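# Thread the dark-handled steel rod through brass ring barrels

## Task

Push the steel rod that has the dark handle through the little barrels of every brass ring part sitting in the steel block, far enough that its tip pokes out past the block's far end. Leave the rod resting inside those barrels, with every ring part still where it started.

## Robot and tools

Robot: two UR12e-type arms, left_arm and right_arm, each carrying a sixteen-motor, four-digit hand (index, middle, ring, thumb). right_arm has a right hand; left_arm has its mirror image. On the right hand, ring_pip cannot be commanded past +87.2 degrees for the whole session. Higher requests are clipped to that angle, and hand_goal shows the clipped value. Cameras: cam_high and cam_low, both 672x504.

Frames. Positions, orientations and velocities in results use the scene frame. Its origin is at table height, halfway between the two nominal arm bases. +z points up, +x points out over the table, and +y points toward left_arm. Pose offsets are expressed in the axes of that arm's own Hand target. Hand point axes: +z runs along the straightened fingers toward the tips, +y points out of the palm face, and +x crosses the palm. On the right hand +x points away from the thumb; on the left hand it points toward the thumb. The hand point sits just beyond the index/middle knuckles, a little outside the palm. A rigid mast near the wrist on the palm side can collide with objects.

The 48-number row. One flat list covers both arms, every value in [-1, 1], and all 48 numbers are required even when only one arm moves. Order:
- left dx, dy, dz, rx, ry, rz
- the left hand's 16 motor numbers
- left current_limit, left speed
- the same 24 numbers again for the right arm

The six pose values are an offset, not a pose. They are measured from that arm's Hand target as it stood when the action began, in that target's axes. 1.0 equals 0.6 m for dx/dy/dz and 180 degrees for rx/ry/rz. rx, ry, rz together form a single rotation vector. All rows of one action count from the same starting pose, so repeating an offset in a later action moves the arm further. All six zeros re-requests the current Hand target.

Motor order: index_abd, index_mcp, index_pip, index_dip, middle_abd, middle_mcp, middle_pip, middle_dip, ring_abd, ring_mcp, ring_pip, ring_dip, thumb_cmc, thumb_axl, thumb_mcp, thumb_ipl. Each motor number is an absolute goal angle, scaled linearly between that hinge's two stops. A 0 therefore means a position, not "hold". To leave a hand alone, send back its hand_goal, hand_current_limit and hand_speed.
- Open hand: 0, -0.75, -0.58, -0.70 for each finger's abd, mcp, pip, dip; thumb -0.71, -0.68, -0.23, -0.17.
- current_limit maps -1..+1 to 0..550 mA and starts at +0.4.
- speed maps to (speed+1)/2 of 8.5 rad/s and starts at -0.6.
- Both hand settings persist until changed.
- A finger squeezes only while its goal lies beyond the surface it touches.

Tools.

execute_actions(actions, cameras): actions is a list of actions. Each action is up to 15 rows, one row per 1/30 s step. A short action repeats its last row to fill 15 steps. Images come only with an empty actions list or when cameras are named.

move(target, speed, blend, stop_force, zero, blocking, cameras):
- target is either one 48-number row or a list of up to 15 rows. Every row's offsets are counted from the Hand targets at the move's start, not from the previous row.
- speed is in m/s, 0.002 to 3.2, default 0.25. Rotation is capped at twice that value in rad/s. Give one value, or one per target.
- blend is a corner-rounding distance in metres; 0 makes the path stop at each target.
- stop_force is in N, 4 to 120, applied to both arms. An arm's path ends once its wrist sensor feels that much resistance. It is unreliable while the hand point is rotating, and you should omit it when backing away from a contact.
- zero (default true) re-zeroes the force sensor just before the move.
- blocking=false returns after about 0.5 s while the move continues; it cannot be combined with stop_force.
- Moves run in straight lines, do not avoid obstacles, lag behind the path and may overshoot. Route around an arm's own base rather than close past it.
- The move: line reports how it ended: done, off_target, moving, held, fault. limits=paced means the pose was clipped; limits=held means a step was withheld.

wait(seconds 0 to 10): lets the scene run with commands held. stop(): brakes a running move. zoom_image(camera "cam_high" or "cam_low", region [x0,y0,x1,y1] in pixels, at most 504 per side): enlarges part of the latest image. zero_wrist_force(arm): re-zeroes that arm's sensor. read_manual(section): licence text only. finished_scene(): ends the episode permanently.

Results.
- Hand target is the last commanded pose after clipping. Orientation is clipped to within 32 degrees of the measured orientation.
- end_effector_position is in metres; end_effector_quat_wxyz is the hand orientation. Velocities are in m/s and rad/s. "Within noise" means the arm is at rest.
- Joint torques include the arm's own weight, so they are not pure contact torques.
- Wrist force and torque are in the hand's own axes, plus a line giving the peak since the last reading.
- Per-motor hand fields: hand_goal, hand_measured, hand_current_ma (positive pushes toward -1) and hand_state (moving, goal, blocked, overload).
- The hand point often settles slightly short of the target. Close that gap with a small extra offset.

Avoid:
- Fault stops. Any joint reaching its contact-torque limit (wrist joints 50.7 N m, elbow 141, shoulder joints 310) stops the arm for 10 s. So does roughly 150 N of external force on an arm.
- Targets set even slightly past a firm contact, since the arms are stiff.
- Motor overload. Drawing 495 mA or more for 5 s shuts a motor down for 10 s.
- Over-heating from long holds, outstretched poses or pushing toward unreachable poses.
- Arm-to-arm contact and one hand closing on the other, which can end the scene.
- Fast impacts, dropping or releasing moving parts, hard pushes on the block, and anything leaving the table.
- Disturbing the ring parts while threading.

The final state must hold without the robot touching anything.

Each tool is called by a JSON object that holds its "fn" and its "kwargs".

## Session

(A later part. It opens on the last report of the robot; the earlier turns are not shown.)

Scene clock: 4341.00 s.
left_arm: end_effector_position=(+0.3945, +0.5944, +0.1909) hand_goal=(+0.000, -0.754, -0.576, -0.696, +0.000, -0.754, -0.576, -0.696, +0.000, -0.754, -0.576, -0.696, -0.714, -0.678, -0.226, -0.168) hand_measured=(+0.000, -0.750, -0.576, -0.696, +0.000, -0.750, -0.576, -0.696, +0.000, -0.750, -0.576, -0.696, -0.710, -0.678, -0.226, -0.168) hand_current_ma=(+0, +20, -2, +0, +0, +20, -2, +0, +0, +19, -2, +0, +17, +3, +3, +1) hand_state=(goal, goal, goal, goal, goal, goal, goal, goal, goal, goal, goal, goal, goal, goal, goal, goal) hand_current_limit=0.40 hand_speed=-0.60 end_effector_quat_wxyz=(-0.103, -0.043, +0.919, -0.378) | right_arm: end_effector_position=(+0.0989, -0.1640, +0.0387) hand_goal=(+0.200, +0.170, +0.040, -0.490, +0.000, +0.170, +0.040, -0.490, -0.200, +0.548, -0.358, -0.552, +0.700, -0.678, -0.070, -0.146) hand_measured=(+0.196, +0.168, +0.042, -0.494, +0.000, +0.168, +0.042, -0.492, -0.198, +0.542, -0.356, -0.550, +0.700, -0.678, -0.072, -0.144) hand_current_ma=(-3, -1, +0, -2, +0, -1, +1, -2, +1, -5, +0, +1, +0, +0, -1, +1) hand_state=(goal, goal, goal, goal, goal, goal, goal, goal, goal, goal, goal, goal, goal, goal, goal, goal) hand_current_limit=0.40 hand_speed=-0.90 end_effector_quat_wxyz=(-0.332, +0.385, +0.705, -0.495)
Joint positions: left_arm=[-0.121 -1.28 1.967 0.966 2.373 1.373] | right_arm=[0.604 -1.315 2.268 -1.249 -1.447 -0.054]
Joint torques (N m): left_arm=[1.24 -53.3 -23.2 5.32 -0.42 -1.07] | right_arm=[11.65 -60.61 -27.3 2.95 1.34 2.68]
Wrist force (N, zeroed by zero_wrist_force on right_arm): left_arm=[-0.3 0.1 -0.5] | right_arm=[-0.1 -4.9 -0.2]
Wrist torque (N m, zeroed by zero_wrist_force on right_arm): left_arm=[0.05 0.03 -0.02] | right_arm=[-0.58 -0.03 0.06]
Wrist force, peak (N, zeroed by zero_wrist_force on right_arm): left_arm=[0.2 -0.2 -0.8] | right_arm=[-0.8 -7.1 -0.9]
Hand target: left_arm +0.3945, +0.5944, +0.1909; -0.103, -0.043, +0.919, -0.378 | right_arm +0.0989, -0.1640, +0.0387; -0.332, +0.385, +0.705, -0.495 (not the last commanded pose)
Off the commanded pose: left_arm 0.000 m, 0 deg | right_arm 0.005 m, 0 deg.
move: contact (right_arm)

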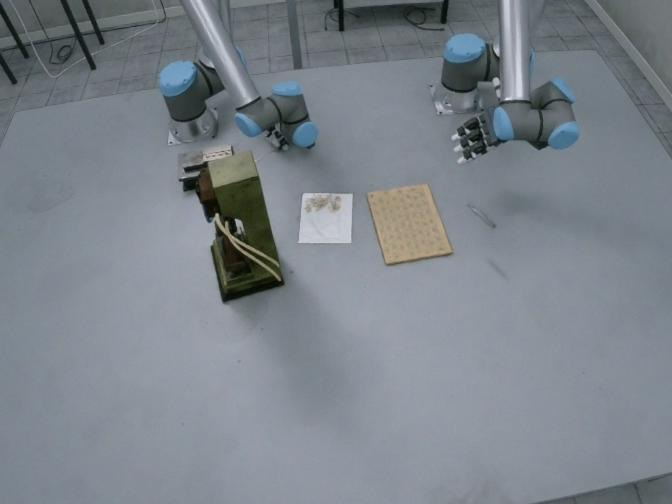

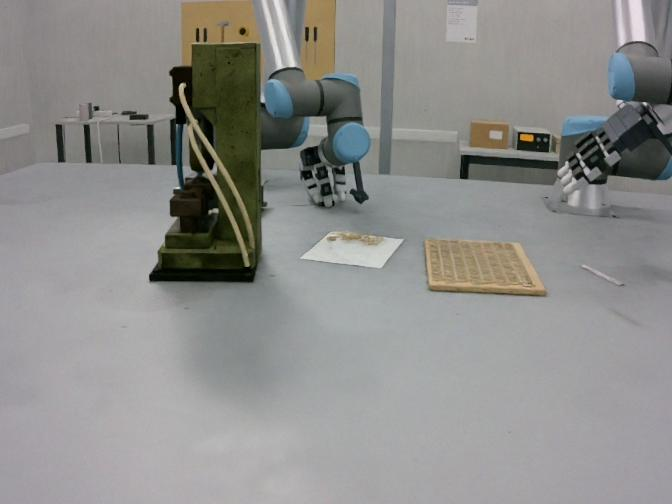

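{"fn": "move", "kwargs": {"target": [0,0,0,0,0,0,0,-0.754,-0.576,-0.696,0,-0.754,-0.576,-0.696,0,-0.754,-0.576,-0.696,-0.714,-0.678,-0.226,-0.168,0.4,-0.6,0.0001,-0.00127,-0.00039,0,0,0,0.2,0.17,0.04,-0.49,0,0.17,0.04,-0.49,-0.2,0.548,-0.358,-0.551,0.7,-0.678,-0.07,-0.146,0.4,-0.9], "speed": 0.005}}

{"fn": "move", "kwargs": {"target": [0,0,0,0,0,0,0,-0.754,-0.576,-0.696,0,-0.754,-0.576,-0.696,0,-0.754,-0.576,-0.696,-0.714,-0.678,-0.226,-0.168,0.4,-0.6,0,0,0,0,0,0,0.2,0.33,-0.0657,-0.4783,0,0.32,-0.0657,-0.4783,-0.2,0.548,-0.358,-0.551,0.7,-0.678,0.1,-0.146,0.7,-0.96], "speed": 0.015, "cameras": ["cam_high", "cam_low"]}}

{"fn": "zoom_image", "kwargs": {"camera": "cam_low", "region": [255, 170, 345, 220]}}

{"fn": "zoom_image", "kwargs": {"camera": "cam_high", "region": [245, 120, 315, 170]}}

Scene clock: 4353.37 s.
left_arm: end_effector_position=(+0.3945, +0.5944, +0.1909) hand_goal=(+0.000, -0.754, -0.576, -0.696, +0.000, -0.754, -0.576, -0.696, +0.000, -0.754, -0.576, -0.696, -0.714, -0.678, -0.226, -0.168) hand_measured=(+0.000, -0.750, -0.576, -0.696, +0.000, -0.750, -0.576, -0.696, +0.000, -0.750, -0.576, -0.696, -0.710, -0.678, -0.226, -0.168) hand_current_ma=(+0, +20, -2, +0, +0, +20, -2, +0, +0, +19, -2, +0, +17, +3, +3, +1) hand_state=(goal, goal, goal, goal, goal, goal, goal, goal, goal, goal, goal, goal, goal, goal, goal, goal) hand_current_limit=0.40 hand_speed=-0.60 end_effector_quat_wxyz=(-0.103, -0.043, +0.919, -0.378) | right_arm: end_effector_position=(+0.0989, -0.1640, +0.0394) hand_goal=(+0.200, +0.170, +0.040, -0.490, +0.000, +0.170, +0.040, -0.490, -0.200, +0.548, -0.358, -0.552, +0.700, -0.678, -0.070, -0.146) hand_measured=(+0.196, +0.168, +0.042, -0.494, +0.000, +0.168, +0.042, -0.492, -0.198, +0.542, -0.356, -0.550, +0.700, -0.678, -0.072, -0.144) hand_current_ma=(-3, -1, +0, -2, +0, -1, +1, -2, +1, -5, +0, +1, +0, +0, -1, +1) hand_state=(goal, goal, goal, goal, goal, goal, goal, goal, goal, goal, goal, goal, goal, goal, goal, goal) hand_current_limit=0.40 hand_speed=-0.90 end_effector_quat_wxyz=(-0.332, +0.385, +0.705, -0.495)
Joint positions: left_arm=[-0.121 -1.28 1.967 0.966 2.373 1.373] | right_arm=[0.604 -1.316 2.268 -1.247 -1.447 -0.054]
Joint torques (N m): left_arm=[0.79 -50.81 -23.97 5.09 -0.02 -0.99] | right_arm=[4.12 -61.96 -28.64 2.97 0.51 -0.27]
Wrist force (N, zeroed by zero_wrist_force on right_arm): left_arm=[0.3 -0.1 -0.5] | right_arm=[0.2 -0.2 1.3]
Wrist torque (N m, zeroed by zero_wrist_force on right_arm): left_arm=[0.04 -0.04 0.02] | right_arm=[-0.20 -0.05 0.04]
Wrist force, peak (N, zeroed by zero_wrist_force on right_arm): left_arm=[0.0 -0.3 -0.9] | right_arm=[-0.4 -5.2 -0.2]
Hand target: left_arm +0.3945, +0.5944, +0.1909; -0.103, -0.043, +0.919, -0.378 | right_arm +0.0989, -0.1640, +0.0395; -0.332, +0.385, +0.705, -0.495
Off the commanded pose: left_arm 0.000 m, 0 deg | right_arm 0.000 m, 0 deg.
move: done

Scene clock: 4354.67 s.
left_arm: end_effector_position=(+0.3945, +0.5944, +0.1909) hand_goal=(+0.000, -0.754, -0.576, -0.696, +0.000, -0.754, -0.576, -0.696, +0.000, -0.754, -0.576, -0.696, -0.714, -0.678, -0.226, -0.168) hand_measured=(+0.000, -0.750, -0.576, -0.696, +0.000, -0.750, -0.576, -0.696, +0.000, -0.750, -0.576, -0.696, -0.710, -0.678, -0.226, -0.168) hand_current_ma=(+0, +20, -2, +0, +0, +20, -2, +0, +0, +19, -2, +0, +17, +3, +3, +1) hand_state=(goal, goal, goal, goal, goal, goal, goal, goal, goal, goal, goal, goal, goal, goal, goal, goal) hand_current_limit=0.40 hand_speed=-0.60 end_effector_quat_wxyz=(-0.103, -0.043, +0.919, -0.378) | right_arm: end_effector_position=(+0.0989, -0.1640, +0.0395) hand_goal=(+0.200, +0.330, -0.066, -0.478, +0.000, +0.320, -0.066, -0.478, -0.200, +0.548, -0.358, -0.552, +0.700, -0.678, +0.100, -0.146) hand_measured=(+0.186, +0.260, -0.068, -0.474, +0.000, +0.238, -0.050, -0.466, -0.198, +0.542, -0.356, -0.550, +0.704, -0.678, -0.042, -0.174) hand_current_ma=(-13, -184, -1, +3, +0, -227, +20, +13, +1, -5, +0, +1, +2, +0, -464, -71) hand_state=(goal, blocked, goal, goal, goal, blocked, goal, goal, goal, goal, goal, goal, goal, goal, moving, moving) hand_current_limit=0.70 hand_speed=-0.96 end_effector_quat_wxyz=(-0.332, +0.385, +0.705, -0.495)
Joint positions: left_arm=[-0.121 -1.28 1.967 0.966 2.373 1.373] | right_arm=[0.604 -1.317 2.268 -1.247 -1.447 -0.054]
Joint torques (N m): left_arm=[0.44 -48.91 -23.64 4.58 -0.42 -1.19] | right_arm=[-5.61 -58.28 -28.3 -1.3 -0.32 -1.94]
Wrist force (N, zeroed by zero_wrist_force on right_arm): left_arm=[0.2 -0.1 -0.6] | right_arm=[-0.4 -7.8 3.6]
Wrist torque (N m, zeroed by zero_wrist_force on right_arm): left_arm=[0.04 -0.04 0.02] | right_arm=[-0.31 -0.06 -0.03]
Wrist force, peak (N, zeroed by zero_wrist_force on right_arm): left_arm=[0.2 -0.1 -0.8] | right_arm=[-1.3 -10.4 4.5]
Hand target: left_arm +0.3945, +0.5944, +0.1909; -0.103, -0.043, +0.919, -0.378 | right_arm +0.0989, -0.1640, +0.0395; -0.332, +0.385, +0.705, -0.495
Off the commanded pose: left_arm 0.000 m, 0 deg | right_arm 0.000 m, 0 deg.
move: done

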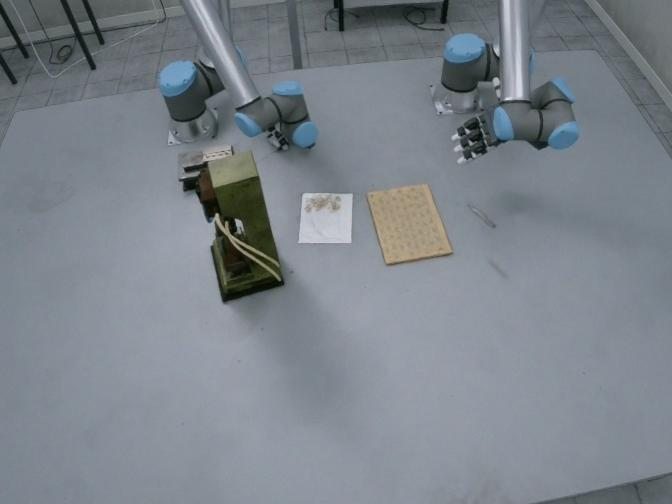

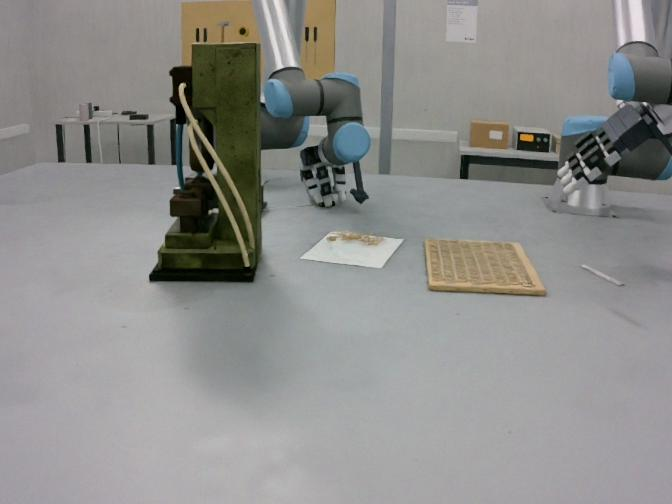

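Scaled by 5.600.

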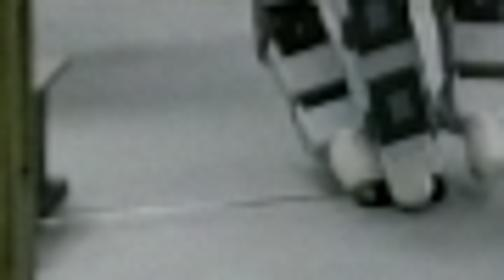

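Scaled by 7.200.

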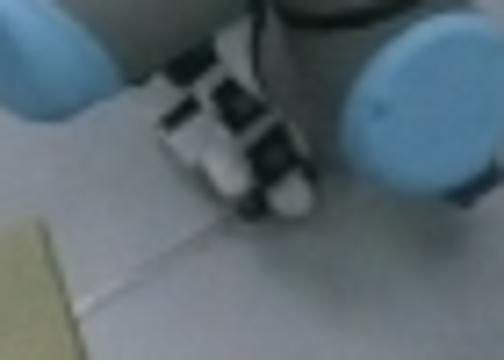

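{"fn": "move", "kwargs": {"target": [0,0,0,0,0,0,0,-0.754,-0.576,-0.696,0,-0.754,-0.576,-0.696,0,-0.754,-0.576,-0.696,-0.714,-0.678,-0.226,-0.168,0.4,-0.6,0.00145,-0.01589,-0.00482,0,0,0,0.2,0.33,-0.0657,-0.4783,0,0.32,-0.0657,-0.4783,-0.2,0.548,-0.358,-0.551,0.7,-0.678,0.1,-0.146,0.7,-0.96], "speed": 0.01, "cameras": ["cam_high", "cam_low"]}}

{"fn": "zoom_image", "kwargs": {"camera": "cam_low", "region": [255, 170, 345, 220]}}

{"fn": "zoom_image", "kwargs": {"camera": "cam_high", "region": [245, 120, 315, 170]}}

Scene clock: 4364.30 s.
left_arm: end_effector_position=(+0.3945, +0.5944, +0.1909) hand_goal=(+0.000, -0.754, -0.576, -0.696, +0.000, -0.754, -0.576, -0.696, +0.000, -0.754, -0.576, -0.696, -0.714, -0.678, -0.226, -0.168) hand_measured=(+0.000, -0.750, -0.576, -0.696, +0.000, -0.750, -0.576, -0.696, +0.000, -0.750, -0.576, -0.696, -0.710, -0.678, -0.226, -0.168) hand_current_ma=(+0, +20, -2, +0, +0, +20, -2, +0, +0, +19, -2, +0, +17, +3, +3, +1) hand_state=(goal, goal, goal, goal, goal, goal, goal, goal, goal, goal, goal, goal, goal, goal, goal, goal) hand_current_limit=0.40 hand_speed=-0.60 end_effector_quat_wxyz=(-0.103, -0.043, +0.919, -0.378) | right_arm: end_effector_position=(+0.0989, -0.1640, +0.0493) hand_goal=(+0.200, +0.330, -0.066, -0.478, +0.000, +0.320, -0.066, -0.478, -0.200, +0.548, -0.358, -0.552, +0.700, -0.678, +0.100, -0.146) hand_measured=(+0.186, +0.264, -0.086, -0.490, -0.002, +0.246, -0.088, -0.486, -0.198, +0.542, -0.356, -0.550, +0.706, -0.678, -0.022, -0.176) hand_current_ma=(-14, -168, -28, -12, +0, -198, -32, -6, +1, -5, +0, +1, +4, +0, -467, -74) hand_state=(goal, blocked, blocked, goal, goal, blocked, blocked, goal, goal, goal, goal, goal, goal, goal, blocked, blocked) hand_current_limit=0.70 hand_speed=-0.96 end_effector_quat_wxyz=(-0.332, +0.385, +0.705, -0.495)
Joint positions: left_arm=[-0.121 -1.28 1.967 0.966 2.373 1.373] | right_arm=[0.604 -1.333 2.263 -1.225 -1.447 -0.054]
Joint torques (N m): left_arm=[-0.8 -50.13 -23.49 4.73 -0.11 -0.56] | right_arm=[-8.33 -61.38 -29.49 3.27 -0.37 -2.77]
Wrist force (N, zeroed by zero_wrist_force on right_arm): left_arm=[0.0 -0.1 -0.6] | right_arm=[0.2 -0.3 0.9]
Wrist torque (N m, zeroed by zero_wrist_force on right_arm): left_arm=[0.04 -0.02 0.00] | right_arm=[-0.21 -0.05 -0.02]
Wrist force, peak (N, zeroed by zero_wrist_force on right_arm): left_arm=[0.3 0.4 -0.8] | right_arm=[-0.4 -8.7 3.8]
Hand target: left_arm +0.3945, +0.5944, +0.1909; -0.103, -0.043, +0.919, -0.378 | right_arm +0.0989, -0.1640, +0.0495; -0.332, +0.385, +0.705, -0.495
Off the commanded pose: left_arm 0.000 m, 0 deg | right_arm 0.000 m, 0 deg.
move: done

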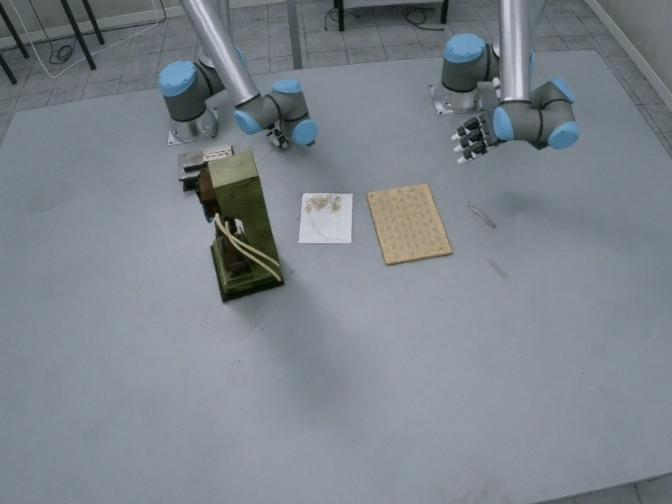

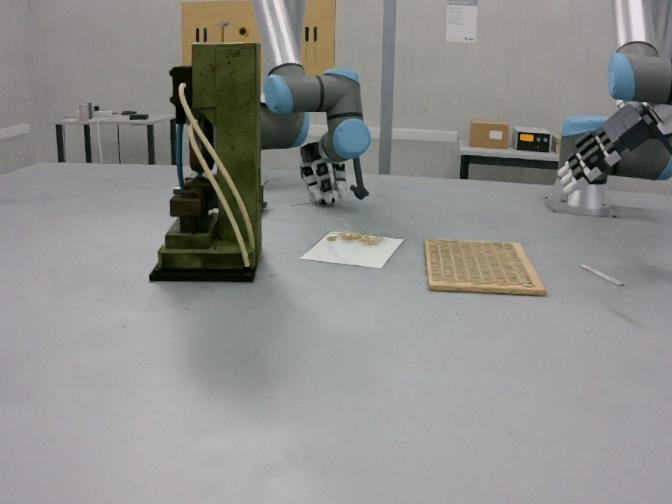

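Scaled by 5.600.

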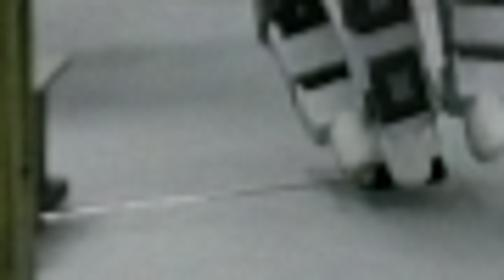

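Scaled by 7.200.

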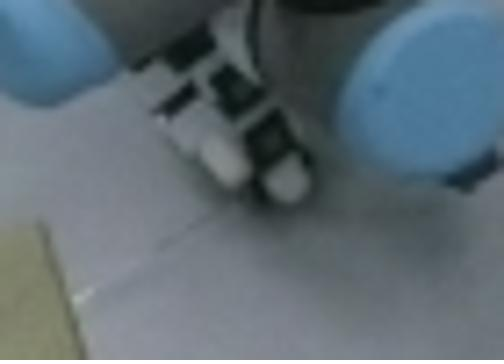

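{"fn": "move", "kwargs": {"target": [0,0,0,0,0,0,0,-0.754,-0.576,-0.696,0,-0.754,-0.576,-0.696,0,-0.754,-0.576,-0.696,-0.714,-0.678,-0.226,-0.168,0.4,-0.6,0.0087,-0.09534,-0.02889,0,0,0,0.2,0.33,-0.0657,-0.4783,0,0.32,-0.0657,-0.4783,-0.2,0.548,-0.358,-0.551,0.7,-0.678,0.09,-0.146,0.7,-0.96], "speed": 0.03, "cameras": ["cam_high", "cam_low"]}}

{"fn": "zoom_image", "kwargs": {"camera": "cam_low", "region": [255, 150, 345, 200]}}

{"fn": "zoom_image", "kwargs": {"camera": "cam_high", "region": [245, 115, 315, 165]}}

Scene clock: 4375.13 s.
left_arm: end_effector_position=(+0.3945, +0.5944, +0.1909) hand_goal=(+0.000, -0.754, -0.576, -0.696, +0.000, -0.754, -0.576, -0.696, +0.000, -0.754, -0.576, -0.696, -0.714, -0.678, -0.226, -0.168) hand_measured=(+0.000, -0.750, -0.576, -0.696, +0.000, -0.750, -0.576, -0.696, +0.000, -0.750, -0.576, -0.696, -0.710, -0.678, -0.226, -0.168) hand_current_ma=(+0, +20, -2, +0, +0, +20, -2, +0, +0, +19, -2, +0, +17, +3, +3, +1) hand_state=(goal, goal, goal, goal, goal, goal, goal, goal, goal, goal, goal, goal, goal, goal, goal, goal) hand_current_limit=0.40 hand_speed=-0.60 end_effector_quat_wxyz=(-0.103, -0.043, +0.919, -0.378) | right_arm: end_effector_position=(+0.0989, -0.1640, +0.1093) hand_goal=(+0.200, +0.330, -0.066, -0.478, +0.000, +0.320, -0.066, -0.478, -0.200, +0.548, -0.358, -0.552, +0.700, -0.678, +0.090, -0.146) hand_measured=(+0.186, +0.264, -0.086, -0.490, -0.002, +0.250, -0.088, -0.486, -0.198, +0.542, -0.356, -0.550, +0.704, -0.678, -0.022, -0.178) hand_current_ma=(-13, -166, -28, -12, -1, -182, -32, -6, +1, -5, +0, +1, +3, +0, -467, -78) hand_state=(goal, blocked, blocked, goal, goal, blocked, blocked, goal, goal, goal, goal, goal, goal, goal, blocked, blocked) hand_current_limit=0.70 hand_speed=-0.96 end_effector_quat_wxyz=(-0.332, +0.385, +0.705, -0.495)
Joint positions: left_arm=[-0.121 -1.28 1.967 0.966 2.373 1.373] | right_arm=[0.604 -1.429 2.226 -1.093 -1.447 -0.054]
Joint torques (N m): left_arm=[1.49 -54.47 -24.3 4.62 -0.27 -0.8] | right_arm=[-1.45 -57.01 -34.3 3.55 1.12 -1.34]
Wrist force (N, zeroed by zero_wrist_force on right_arm): left_arm=[0.2 -0.1 -0.7] | right_arm=[0.2 -0.3 1.4]
Wrist torque (N m, zeroed by zero_wrist_force on right_arm): left_arm=[0.05 -0.04 0.01] | right_arm=[-0.21 -0.04 0.01]
Wrist force, peak (N, zeroed by zero_wrist_force on right_arm): left_arm=[0.0 -0.3 -0.8] | right_arm=[0.4 -0.2 1.8]
Hand target: left_arm +0.3945, +0.5944, +0.1909; -0.103, -0.043, +0.919, -0.378 | right_arm +0.0989, -0.1640, +0.1095; -0.332, +0.385, +0.705, -0.495
Off the commanded pose: left_arm 0.000 m, 0 deg | right_arm 0.000 m, 0 deg.
move: done

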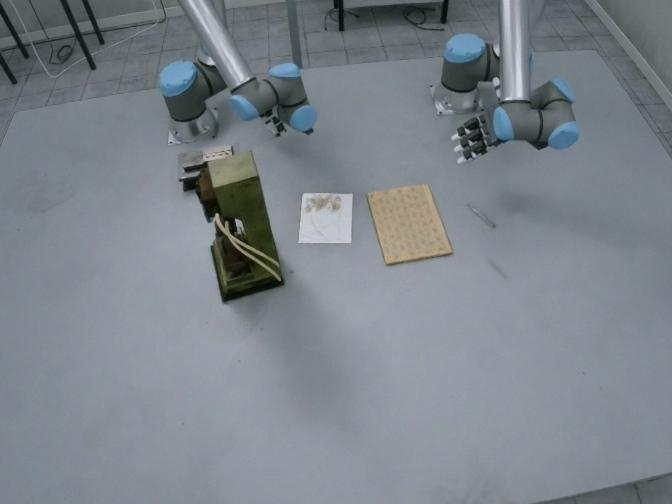

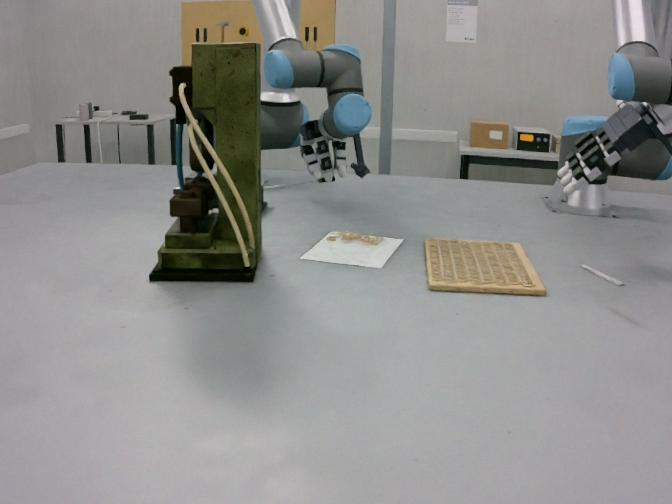

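Scaled by 5.600.

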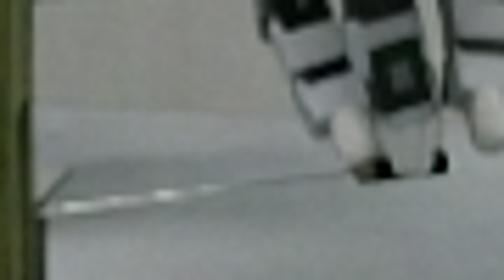

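Scaled by 7.200.

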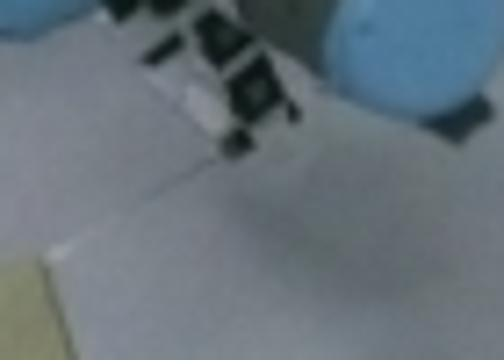

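{"fn": "move", "kwargs": {"target": [[0,0,0,0,0,0,0,-0.754,-0.576,-0.696,0,-0.754,-0.576,-0.696,0,-0.754,-0.576,-0.696,-0.714,-0.678,-0.226,-0.168,0.4,-0.6,0.0087,-0.09534,-0.02889,0,0,0,0.2,0.33,-0.0657,-0.4783,0,0.32,-0.0657,-0.4783,-0.2,0.548,-0.358,-0.551,0.7,-0.678,0.09,-0.146,0.7,-0.96],[0,0,0,0,0,0,0,-0.754,-0.576,-0.696,0,-0.754,-0.576,-0.696,0,-0.754,-0.576,-0.696,-0.714,-0.678,-0.226,-0.168,0.4,-0.6,0.04,-0.0287,-0.14525,-0.01238,0.13566,0.0411,0.2,0.33,-0.0657,-0.4783,0,0.32,-0.0657,-0.4783,-0.2,0.548,-0.358,-0.551,0.7,-0.678,0.09,-0.146,0.7,-0.96]], "speed": 0.06, "cameras": ["cam_high", "cam_low"]}}

{"fn": "zoom_image", "kwargs": {"camera": "cam_low", "region": [256, 150, 346, 184]}}

{"fn": "zoom_image", "kwargs": {"camera": "cam_high", "region": [228, 126, 298, 156]}}

Scene clock: 4416.50 s.
left_arm: end_effector_position=(+0.3945, +0.5944, +0.1909) hand_goal=(+0.000, -0.754, -0.576, -0.696, +0.000, -0.754, -0.576, -0.696, +0.000, -0.754, -0.576, -0.696, -0.714, -0.678, -0.226, -0.168) hand_measured=(+0.000, -0.750, -0.576, -0.696, +0.000, -0.750, -0.576, -0.696, +0.000, -0.750, -0.576, -0.696, -0.710, -0.678, -0.226, -0.168) hand_current_ma=(+0, +20, -2, +0, +0, +20, -2, +0, +0, +19, -2, +0, +17, +3, +3, +1) hand_state=(goal, goal, goal, goal, goal, goal, goal, goal, goal, goal, goal, goal, goal, goal, goal, goal) hand_current_limit=0.40 hand_speed=-0.60 end_effector_quat_wxyz=(-0.103, -0.043, +0.919, -0.378) | right_arm: end_effector_position=(+0.1576, -0.1084, +0.1532) hand_goal=(+0.200, +0.330, -0.066, -0.478, +0.000, +0.320, -0.066, -0.478, -0.200, +0.548, -0.358, -0.552, +0.700, -0.678, +0.090, -0.146) hand_measured=(+0.192, +0.296, -0.082, -0.486, +0.010, +0.288, -0.086, -0.484, -0.194, +0.544, -0.356, -0.550, +0.682, -0.682, +0.018, -0.176) hand_current_ma=(-7, -63, -17, -8, +7, -59, -28, -6, +3, -2, +0, +1, -24, -2, -250, -76) hand_state=(goal, blocked, goal, goal, goal, blocked, blocked, goal, goal, goal, goal, goal, goal, goal, blocked, blocked) hand_current_limit=0.70 hand_speed=-0.96 end_effector_quat_wxyz=(-0.434, +0.532, +0.602, -0.409)
Joint positions: left_arm=[-0.121 -1.28 1.967 0.966 2.373 1.373] | right_arm=[0.466 -1.44 2.137 -1.019 -1.153 0.043]
Joint torques (N m): left_arm=[2.66 -52.79 -23.54 4.98 -0.09 -0.83] | right_arm=[-9.58 -33.79 -36.14 -2.44 1.79 3.73]
Wrist force (N, zeroed by zero_wrist_force on right_arm): left_arm=[0.3 0.0 -0.6] | right_arm=[-0.1 -0.3 1.3]
Wrist torque (N m, zeroed by zero_wrist_force on right_arm): left_arm=[0.06 -0.05 0.02] | right_arm=[-0.17 0.01 -0.31]
Wrist force, peak (N, zeroed by zero_wrist_force on right_arm): left_arm=[0.5 -0.2 -0.9] | right_arm=[0.5 -0.4 1.7]
Hand target: left_arm +0.3945, +0.5944, +0.1909; -0.103, -0.043, +0.919, -0.378 | right_arm +0.1576, -0.1083, +0.1532; -0.434, +0.532, +0.602, -0.409
Off the commanded pose: left_arm 0.000 m, 0 deg | right_arm 0.000 m, 0 deg.
move: done

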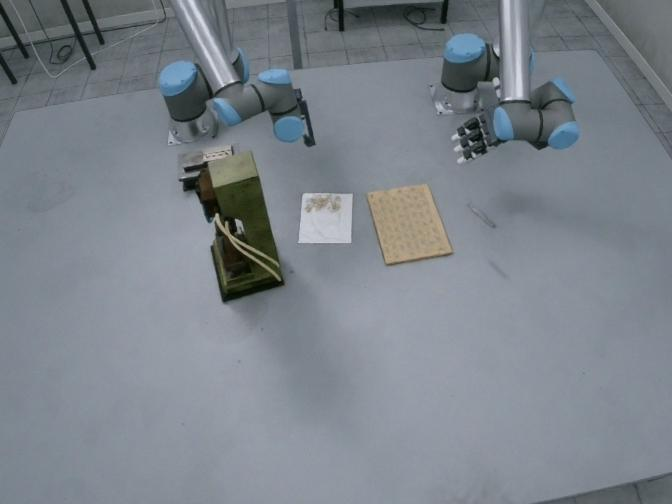

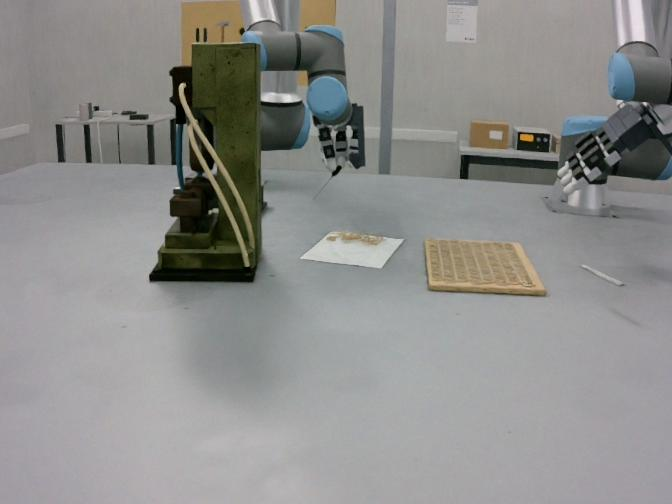

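Scaled by 5.600.

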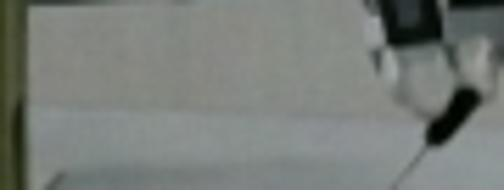

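Scaled by 7.200.

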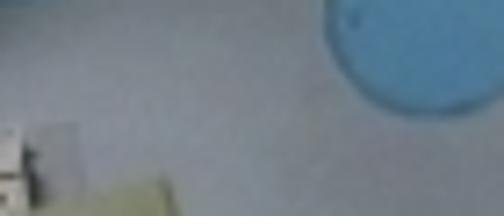

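{"fn": "zoom_image", "kwargs": {"camera": "cam_low", "region": [295, 140, 375, 210]}}

{"fn": "zoom_image", "kwargs": {"camera": "cam_high", "region": [260, 110, 330, 170]}}

Scaled by 6.300.

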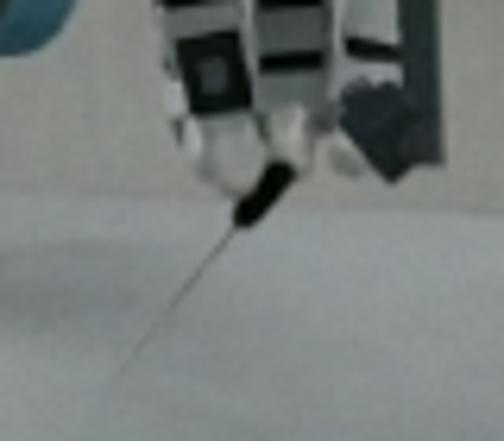

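Scaled by 7.200.

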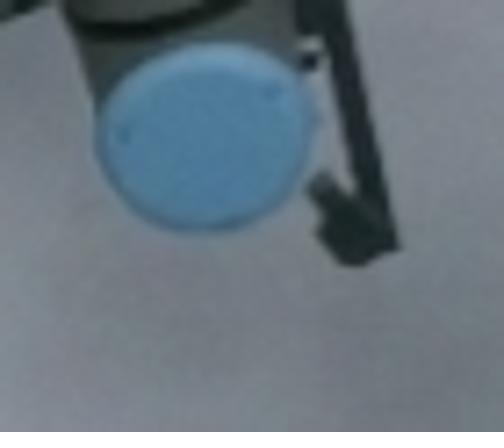

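{"fn": "move", "kwargs": {"target": [0,0,0,0,0,0,0,-0.754,-0.576,-0.696,0,-0.754,-0.576,-0.696,0,-0.754,-0.576,-0.696,-0.714,-0.678,-0.226,-0.168,0.4,-0.6,-0.01311,0.14313,0.04362,0,0,0,0.2,0.33,-0.0657,-0.4783,0,0.32,-0.0657,-0.4783,-0.2,0.548,-0.358,-0.551,0.7,-0.678,0.09,-0.146,0.7,-0.96], "speed": 0.04, "stop_force": 4, "cameras": ["cam_high", "cam_low"]}}

{"fn": "zoom_image", "kwargs": {"camera": "cam_low", "region": [265, 150, 375, 220]}}

{"fn": "zoom_image", "kwargs": {"camera": "cam_high", "region": [250, 110, 330, 170]}}

Scene clock: 4453.07 s.
left_arm: end_effector_position=(+0.3945, +0.5944, +0.1909) hand_goal=(+0.000, -0.754, -0.576, -0.696, +0.000, -0.754, -0.576, -0.696, +0.000, -0.754, -0.576, -0.696, -0.714, -0.678, -0.226, -0.168) hand_measured=(+0.000, -0.750, -0.576, -0.696, +0.000, -0.750, -0.576, -0.696, +0.000, -0.750, -0.576, -0.696, -0.710, -0.678, -0.226, -0.168) hand_current_ma=(+0, +20, -2, +0, +0, +20, -2, +0, +0, +19, -2, +0, +17, +3, +3, +1) hand_state=(goal, goal, goal, goal, goal, goal, goal, goal, goal, goal, goal, goal, goal, goal, goal, goal) hand_current_limit=0.40 hand_speed=-0.60 end_effector_quat_wxyz=(-0.103, -0.043, +0.919, -0.378) | right_arm: end_effector_position=(+0.1575, -0.1083, +0.0631) hand_goal=(+0.200, +0.330, -0.066, -0.478, +0.000, +0.320, -0.066, -0.478, -0.200, +0.548, -0.358, -0.552, +0.700, -0.678, +0.090, -0.146) hand_measured=(+0.192, +0.296, -0.082, -0.486, +0.010, +0.294, -0.086, -0.484, -0.194, +0.544, -0.356, -0.550, +0.682, -0.682, +0.018, -0.176) hand_current_ma=(-7, -63, -17, -8, +7, -45, -27, -6, +3, -2, +0, +1, -24, -2, -250, -76) hand_state=(goal, blocked, goal, goal, goal, blocked, blocked, goal, goal, goal, goal, goal, goal, goal, blocked, blocked) hand_current_limit=0.70 hand_speed=-0.96 end_effector_quat_wxyz=(-0.434, +0.532, +0.602, -0.409)
Joint positions: left_arm=[-0.121 -1.28 1.967 0.966 2.373 1.373] | right_arm=[0.466 -1.313 2.198 -1.207 -1.152 0.043]
Joint torques (N m): left_arm=[-0.98 -50.2 -24.56 4.83 -0.04 -0.89] | right_arm=[11.1 -39.29 -17.86 -2.59 1.68 3.11]
Wrist force (N, zeroed by zero_wrist_force on right_arm): left_arm=[0.3 0.1 -0.4] | right_arm=[0.6 -0.5 1.2]
Wrist torque (N m, zeroed by zero_wrist_force on right_arm): left_arm=[0.05 -0.04 0.02] | right_arm=[-0.19 -0.08 -0.25]
Wrist force, peak (N, zeroed by zero_wrist_force on right_arm): left_arm=[0.6 -0.1 -0.8] | right_arm=[1.0 -0.5 1.4]
Hand target: left_arm +0.3945, +0.5944, +0.1909; -0.103, -0.043, +0.919, -0.378 | right_arm +0.1575, -0.1083, +0.0631; -0.434, +0.532, +0.602, -0.409
Off the commanded pose: left_arm 0.000 m, 0 deg | right_arm 0.000 m, 0 deg.
move: done

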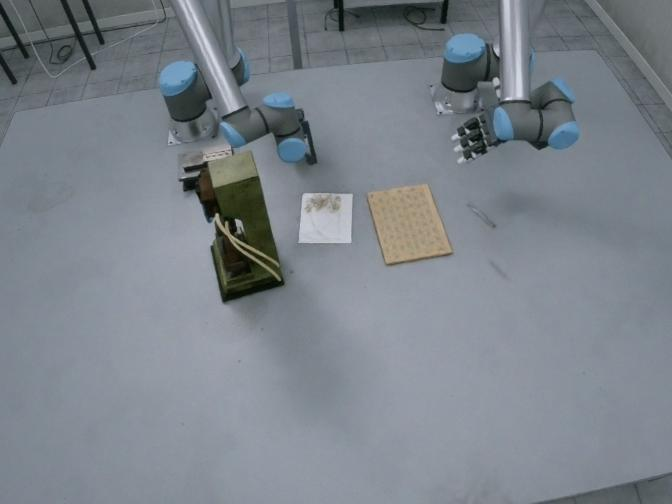

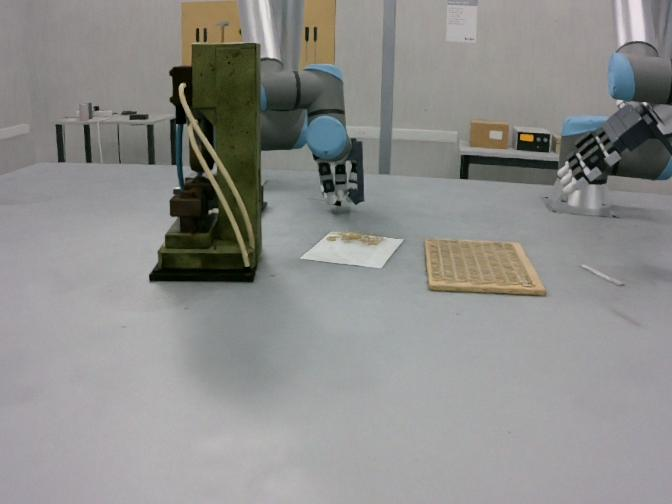

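Scaled by 4.582.

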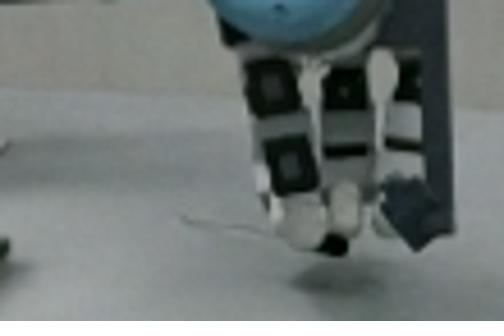

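Scaled by 6.300.

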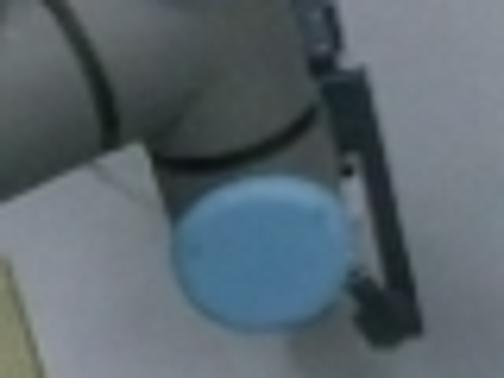

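{"fn": "move", "kwargs": {"target": [0,0,0,0,0,0,0,-0.754,-0.576,-0.696,0,-0.754,-0.576,-0.696,0,-0.754,-0.576,-0.696,-0.714,-0.678,-0.226,-0.168,0.4,-0.6,-0.00218,0.02386,0.00727,0,0,0,0.2,0.33,-0.0657,-0.4783,0,0.32,-0.0657,-0.4783,-0.2,0.548,-0.358,-0.551,0.7,-0.678,0.09,-0.146,0.7,-0.96], "speed": 0.02, "stop_force": 4, "cameras": ["cam_low"]}}

{"fn": "zoom_image", "kwargs": {"camera": "cam_low", "region": [275, 170, 365, 220]}}

Scene clock: 4466.37 s.
left_arm: end_effector_position=(+0.3945, +0.5944, +0.1909) hand_goal=(+0.000, -0.754, -0.576, -0.696, +0.000, -0.754, -0.576, -0.696, +0.000, -0.754, -0.576, -0.696, -0.714, -0.678, -0.226, -0.168) hand_measured=(+0.000, -0.750, -0.576, -0.696, +0.000, -0.750, -0.576, -0.696, +0.000, -0.750, -0.576, -0.696, -0.710, -0.678, -0.226, -0.168) hand_current_ma=(+0, +20, -2, +0, +0, +20, -2, +0, +0, +19, -2, +0, +17, +3, +3, +1) hand_state=(goal, goal, goal, goal, goal, goal, goal, goal, goal, goal, goal, goal, goal, goal, goal, goal) hand_current_limit=0.40 hand_speed=-0.60 end_effector_quat_wxyz=(-0.103, -0.043, +0.919, -0.378) | right_arm: end_effector_position=(+0.1575, -0.1083, +0.0480) hand_goal=(+0.200, +0.330, -0.066, -0.478, +0.000, +0.320, -0.066, -0.478, -0.200, +0.548, -0.358, -0.552, +0.700, -0.678, +0.090, -0.146) hand_measured=(+0.192, +0.296, -0.082, -0.486, +0.010, +0.294, -0.086, -0.484, -0.194, +0.544, -0.356, -0.550, +0.682, -0.682, +0.018, -0.176) hand_current_ma=(-7, -63, -17, -8, +7, -43, -26, -6, +3, -2, +0, +1, -24, -2, -250, -76) hand_state=(goal, blocked, goal, goal, goal, blocked, goal, goal, goal, goal, goal, goal, goal, goal, blocked, blocked) hand_current_limit=0.70 hand_speed=-0.96 end_effector_quat_wxyz=(-0.434, +0.532, +0.602, -0.409)
Joint positions: left_arm=[-0.121 -1.28 1.967 0.966 2.373 1.373] | right_arm=[0.466 -1.289 2.205 -1.238 -1.152 0.043]
Joint torques (N m): left_arm=[0.26 -52.16 -25.47 5.07 -0.56 -0.83] | right_arm=[12.86 -40.24 -16.64 -2.48 1.78 3.72]
Wrist force (N, zeroed by zero_wrist_force on right_arm): left_arm=[0.1 -0.4 -0.6] | right_arm=[0.3 -0.2 1.0]
Wrist torque (N m, zeroed by zero_wrist_force on right_arm): left_arm=[0.01 -0.02 0.02] | right_arm=[-0.14 -0.04 -0.27]
Wrist force, peak (N, zeroed by zero_wrist_force on right_arm): left_arm=[0.5 0.0 -0.8] | right_arm=[0.5 -0.6 1.7]
Hand target: left_arm +0.3945, +0.5944, +0.1909; -0.103, -0.043, +0.919, -0.378 | right_arm +0.1575, -0.1083, +0.0480; -0.434, +0.532, +0.602, -0.409
Off the commanded pose: left_arm 0.000 m, 0 deg | right_arm 0.000 m, 0 deg.
move: done
Images, in order (width x height): cam_low 672x504.

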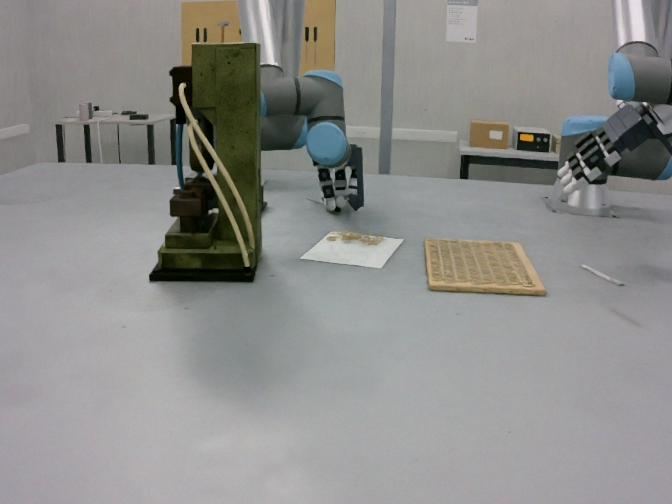

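Scaled by 5.600.

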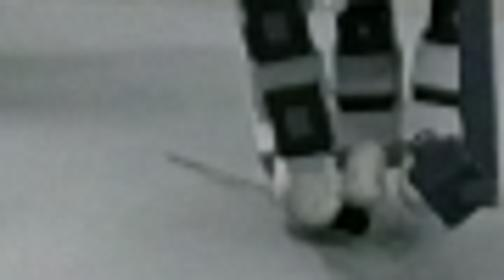

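{"fn": "move", "kwargs": {"target": [[0,0,0,0,0,0,0,-0.754,-0.576,-0.696,0,-0.754,-0.576,-0.696,0,-0.754,-0.576,-0.696,-0.714,-0.678,-0.226,-0.168,0.4,-0.6,-0.0006,0.00636,0.00194,0,0,0,0.2,0.33,-0.0657,-0.4783,0,0.32,-0.0657,-0.4783,-0.2,0.548,-0.358,-0.551,0.7,-0.678,0.09,-0.146,0.7,-0.96],[0,0,0,0,0,0,0,-0.754,-0.576,-0.696,0,-0.754,-0.576,-0.696,0,-0.754,-0.576,-0.696,-0.714,-0.678,-0.226,-0.168,0.4,-0.6,-0.0006,0.00636,0.00194,0,0,0,0.075,-0.0685,0.2993,-0.5362,-0.075,-0.0685,0.2993,-0.5362,0,0.479,0.591,-0.116,0.653,-0.678,-0.2247,-0.1243,0.4,-0.97],[0,0,0,0,0,0,0,-0.754,-0.576,-0.696,0,-0.754,-0.576,-0.696,0,-0.754,-0.576,-0.696,-0.714,-0.678,-0.226,-0.168,0.4,-0.6,-0.0154,0.16539,0.05041,0,0,0,0.075,-0.0685,0.2993,-0.5362,-0.075,-0.0685,0.2993,-0.5362,0,0.479,0.591,-0.116,0.653,-0.678,-0.2247,-0.1243,0.4,-0.97]], "speed": 0.03, "cameras": ["cam_low"]}}

Scene clock: 4484.37 s.
left_arm: end_effector_position=(+0.3945, +0.5944, +0.1909) hand_goal=(+0.000, -0.754, -0.576, -0.696, +0.000, -0.754, -0.576, -0.696, +0.000, -0.754, -0.576, -0.696, -0.714, -0.678, -0.226, -0.168) hand_measured=(+0.000, -0.750, -0.576, -0.696, +0.000, -0.750, -0.576, -0.696, +0.000, -0.750, -0.576, -0.696, -0.710, -0.678, -0.226, -0.168) hand_current_ma=(+0, +20, -2, +0, +0, +20, -2, +0, +0, +19, -2, +0, +17, +3, +3, +1) hand_state=(goal, goal, goal, goal, goal, goal, goal, goal, goal, goal, goal, goal, goal, goal, goal, goal) hand_current_limit=0.40 hand_speed=-0.60 end_effector_quat_wxyz=(-0.103, -0.043, +0.919, -0.378) | right_arm: end_effector_position=(+0.1575, -0.1083, +0.0440) hand_goal=(+0.074, -0.068, +0.300, -0.536, -0.076, -0.068, +0.300, -0.536, +0.000, +0.478, +0.590, -0.116, +0.652, -0.678, -0.224, -0.124) hand_measured=(+0.076, -0.060, +0.296, -0.534, -0.074, -0.060, +0.294, -0.534, -0.004, +0.478, +0.158, -0.120, +0.646, -0.680, -0.220, -0.126) hand_current_ma=(+1, +7, -3, +1, +1, +7, -5, +1, -2, +0, -9, -2, -4, -1, +4, -1) hand_state=(goal, goal, goal, goal, goal, goal, goal, goal, goal, goal, moving, goal, goal, goal, goal, goal) hand_current_limit=0.40 hand_speed=-0.97 end_effector_quat_wxyz=(-0.434, +0.532, +0.602, -0.409)
Joint positions: left_arm=[-0.121 -1.28 1.967 0.966 2.373 1.373] | right_arm=[0.466 -1.283 2.207 -1.246 -1.152 0.043]
Joint torques (N m): left_arm=[1.89 -49.43 -24.94 4.9 -0.21 -1.07] | right_arm=[-5.78 -42.18 -17.19 -2.28 -0.26 0.95]
Wrist force (N, zeroed by zero_wrist_force on right_arm): left_arm=[0.3 0.1 -0.6] | right_arm=[0.5 -0.4 0.7]
Wrist torque (N m, zeroed by zero_wrist_force on right_arm): left_arm=[0.07 -0.05 0.02] | right_arm=[-0.16 -0.06 -0.26]
Wrist force, peak (N, zeroed by zero_wrist_force on right_arm): left_arm=[0.4 -0.2 -1.0] | right_arm=[0.6 -0.4 1.7]
Hand target: left_arm +0.3945, +0.5944, +0.1909; -0.103, -0.043, +0.919, -0.378 | right_arm +0.1575, -0.1083, +0.0440; -0.434, +0.532, +0.602, -0.409 (not the last commanded pose)
Off the commanded pose: left_arm 0.000 m, 0 deg | right_arm 0.100 m, 0 deg.
move: moving (right_arm; no rest 5 s after target 2's new numbers were sent); path passed 2 of 3 targets
Images, in order (width x height): cam_low 672x504.

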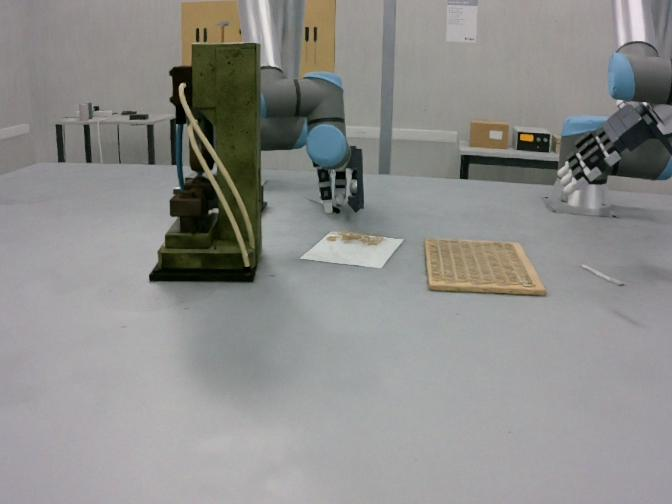

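{"fn": "move", "kwargs": {"target": [0,0,0,0,0,0,0,-0.754,-0.576,-0.696,0,-0.754,-0.576,-0.696,0,-0.754,-0.576,-0.696,-0.714,-0.678,-0.226,-0.168,0.4,-0.6,0.01457,-0.15903,-0.04847,0,0,0,0.075,-0.0685,0.2993,-0.5362,-0.075,-0.0685,0.2993,-0.5362,0,0.479,0.591,-0.116,0.653,-0.678,-0.2247,-0.1243,0.4,-0.97], "speed": 0.05, "cameras": ["cam_low", "cam_high"]}}

{"fn": "zoom_image", "kwargs": {"camera": "cam_low", "region": [275, 170, 365, 220]}}

{"fn": "zoom_image", "kwargs": {"camera": "cam_high", "region": [245, 110, 325, 170]}}

Scene clock: 4495.30 s.
left_arm: end_effector_position=(+0.3945, +0.5944, +0.1909) hand_goal=(+0.000, -0.754, -0.576, -0.696, +0.000, -0.754, -0.576, -0.696, +0.000, -0.754, -0.576, -0.696, -0.714, -0.678, -0.226, -0.168) hand_measured=(+0.000, -0.750, -0.576, -0.696, +0.000, -0.750, -0.576, -0.696, +0.000, -0.750, -0.576, -0.696, -0.710, -0.678, -0.226, -0.168) hand_current_ma=(+0, +20, -2, +0, +0, +20, -2, +0, +0, +19, -2, +0, +17, +3, +3, +1) hand_state=(goal, goal, goal, goal, goal, goal, goal, goal, goal, goal, goal, goal, goal, goal, goal, goal) hand_current_limit=0.40 hand_speed=-0.60 end_effector_quat_wxyz=(-0.103, -0.043, +0.919, -0.378) | right_arm: end_effector_position=(+0.1576, -0.1083, +0.1440) hand_goal=(+0.074, -0.068, +0.300, -0.536, -0.076, -0.068, +0.300, -0.536, +0.000, +0.478, +0.590, -0.116, +0.652, -0.678, -0.224, -0.124) hand_measured=(+0.076, -0.060, +0.296, -0.534, -0.074, -0.060, +0.294, -0.534, -0.004, +0.476, +0.582, -0.120, +0.646, -0.680, -0.220, -0.126) hand_current_ma=(+1, +7, -3, +1, +1, +6, -4, +1, -2, +0, -7, -2, -4, -1, +4, -1) hand_state=(goal, goal, goal, goal, goal, goal, goal, goal, goal, goal, goal, goal, goal, goal, goal, goal) hand_current_limit=0.40 hand_speed=-0.97 end_effector_quat_wxyz=(-0.434, +0.532, +0.602, -0.409)
Joint positions: left_arm=[-0.121 -1.28 1.967 0.966 2.373 1.373] | right_arm=[0.466 -1.428 2.144 -1.038 -1.152 0.043]
Joint torques (N m): left_arm=[-1.75 -52.42 -24.17 4.76 -0.28 -0.73] | right_arm=[-9.94 -59.71 -35.87 3.03 -0.93 2.39]
Wrist force (N, zeroed by zero_wrist_force on right_arm): left_arm=[0.3 0.0 -0.8] | right_arm=[0.1 -0.5 1.2]
Wrist torque (N m, zeroed by zero_wrist_force on right_arm): left_arm=[0.06 -0.05 0.03] | right_arm=[-0.22 -0.03 -0.30]
Wrist force, peak (N, zeroed by zero_wrist_force on right_arm): left_arm=[0.4 0.0 -1.0] | right_arm=[0.5 -0.6 1.7]
Hand target: left_arm +0.3945, +0.5944, +0.1909; -0.103, -0.043, +0.919, -0.378 | right_arm +0.1576, -0.1083, +0.1442; -0.434, +0.532, +0.602, -0.409
Off the commanded pose: left_arm 0.000 m, 0 deg | right_arm 0.000 m, 0 deg.
move: done

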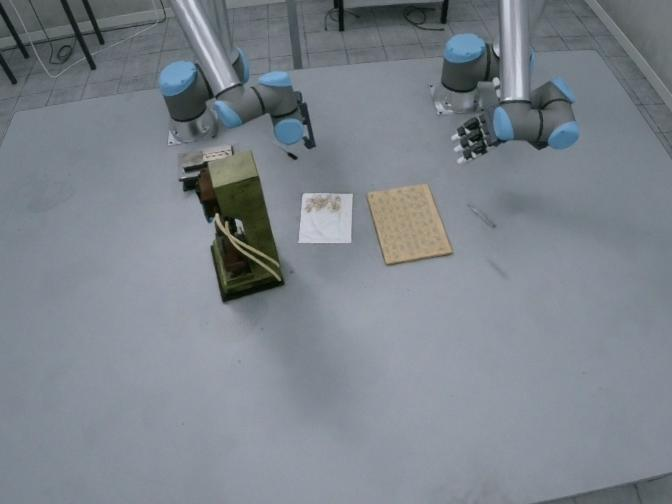

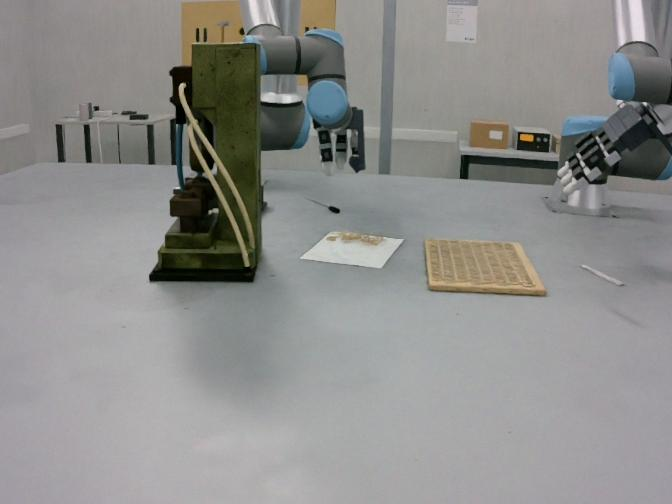

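Scaled by 5.600.

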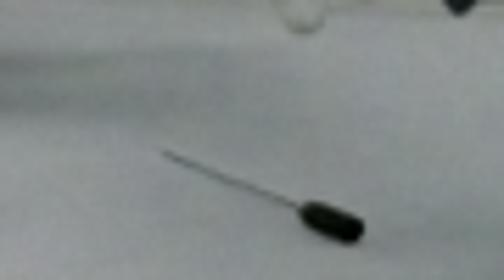

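Scaled by 6.300.

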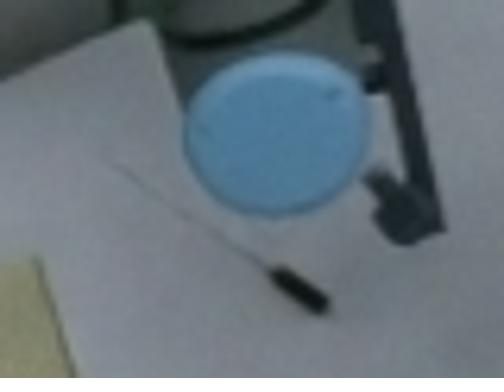

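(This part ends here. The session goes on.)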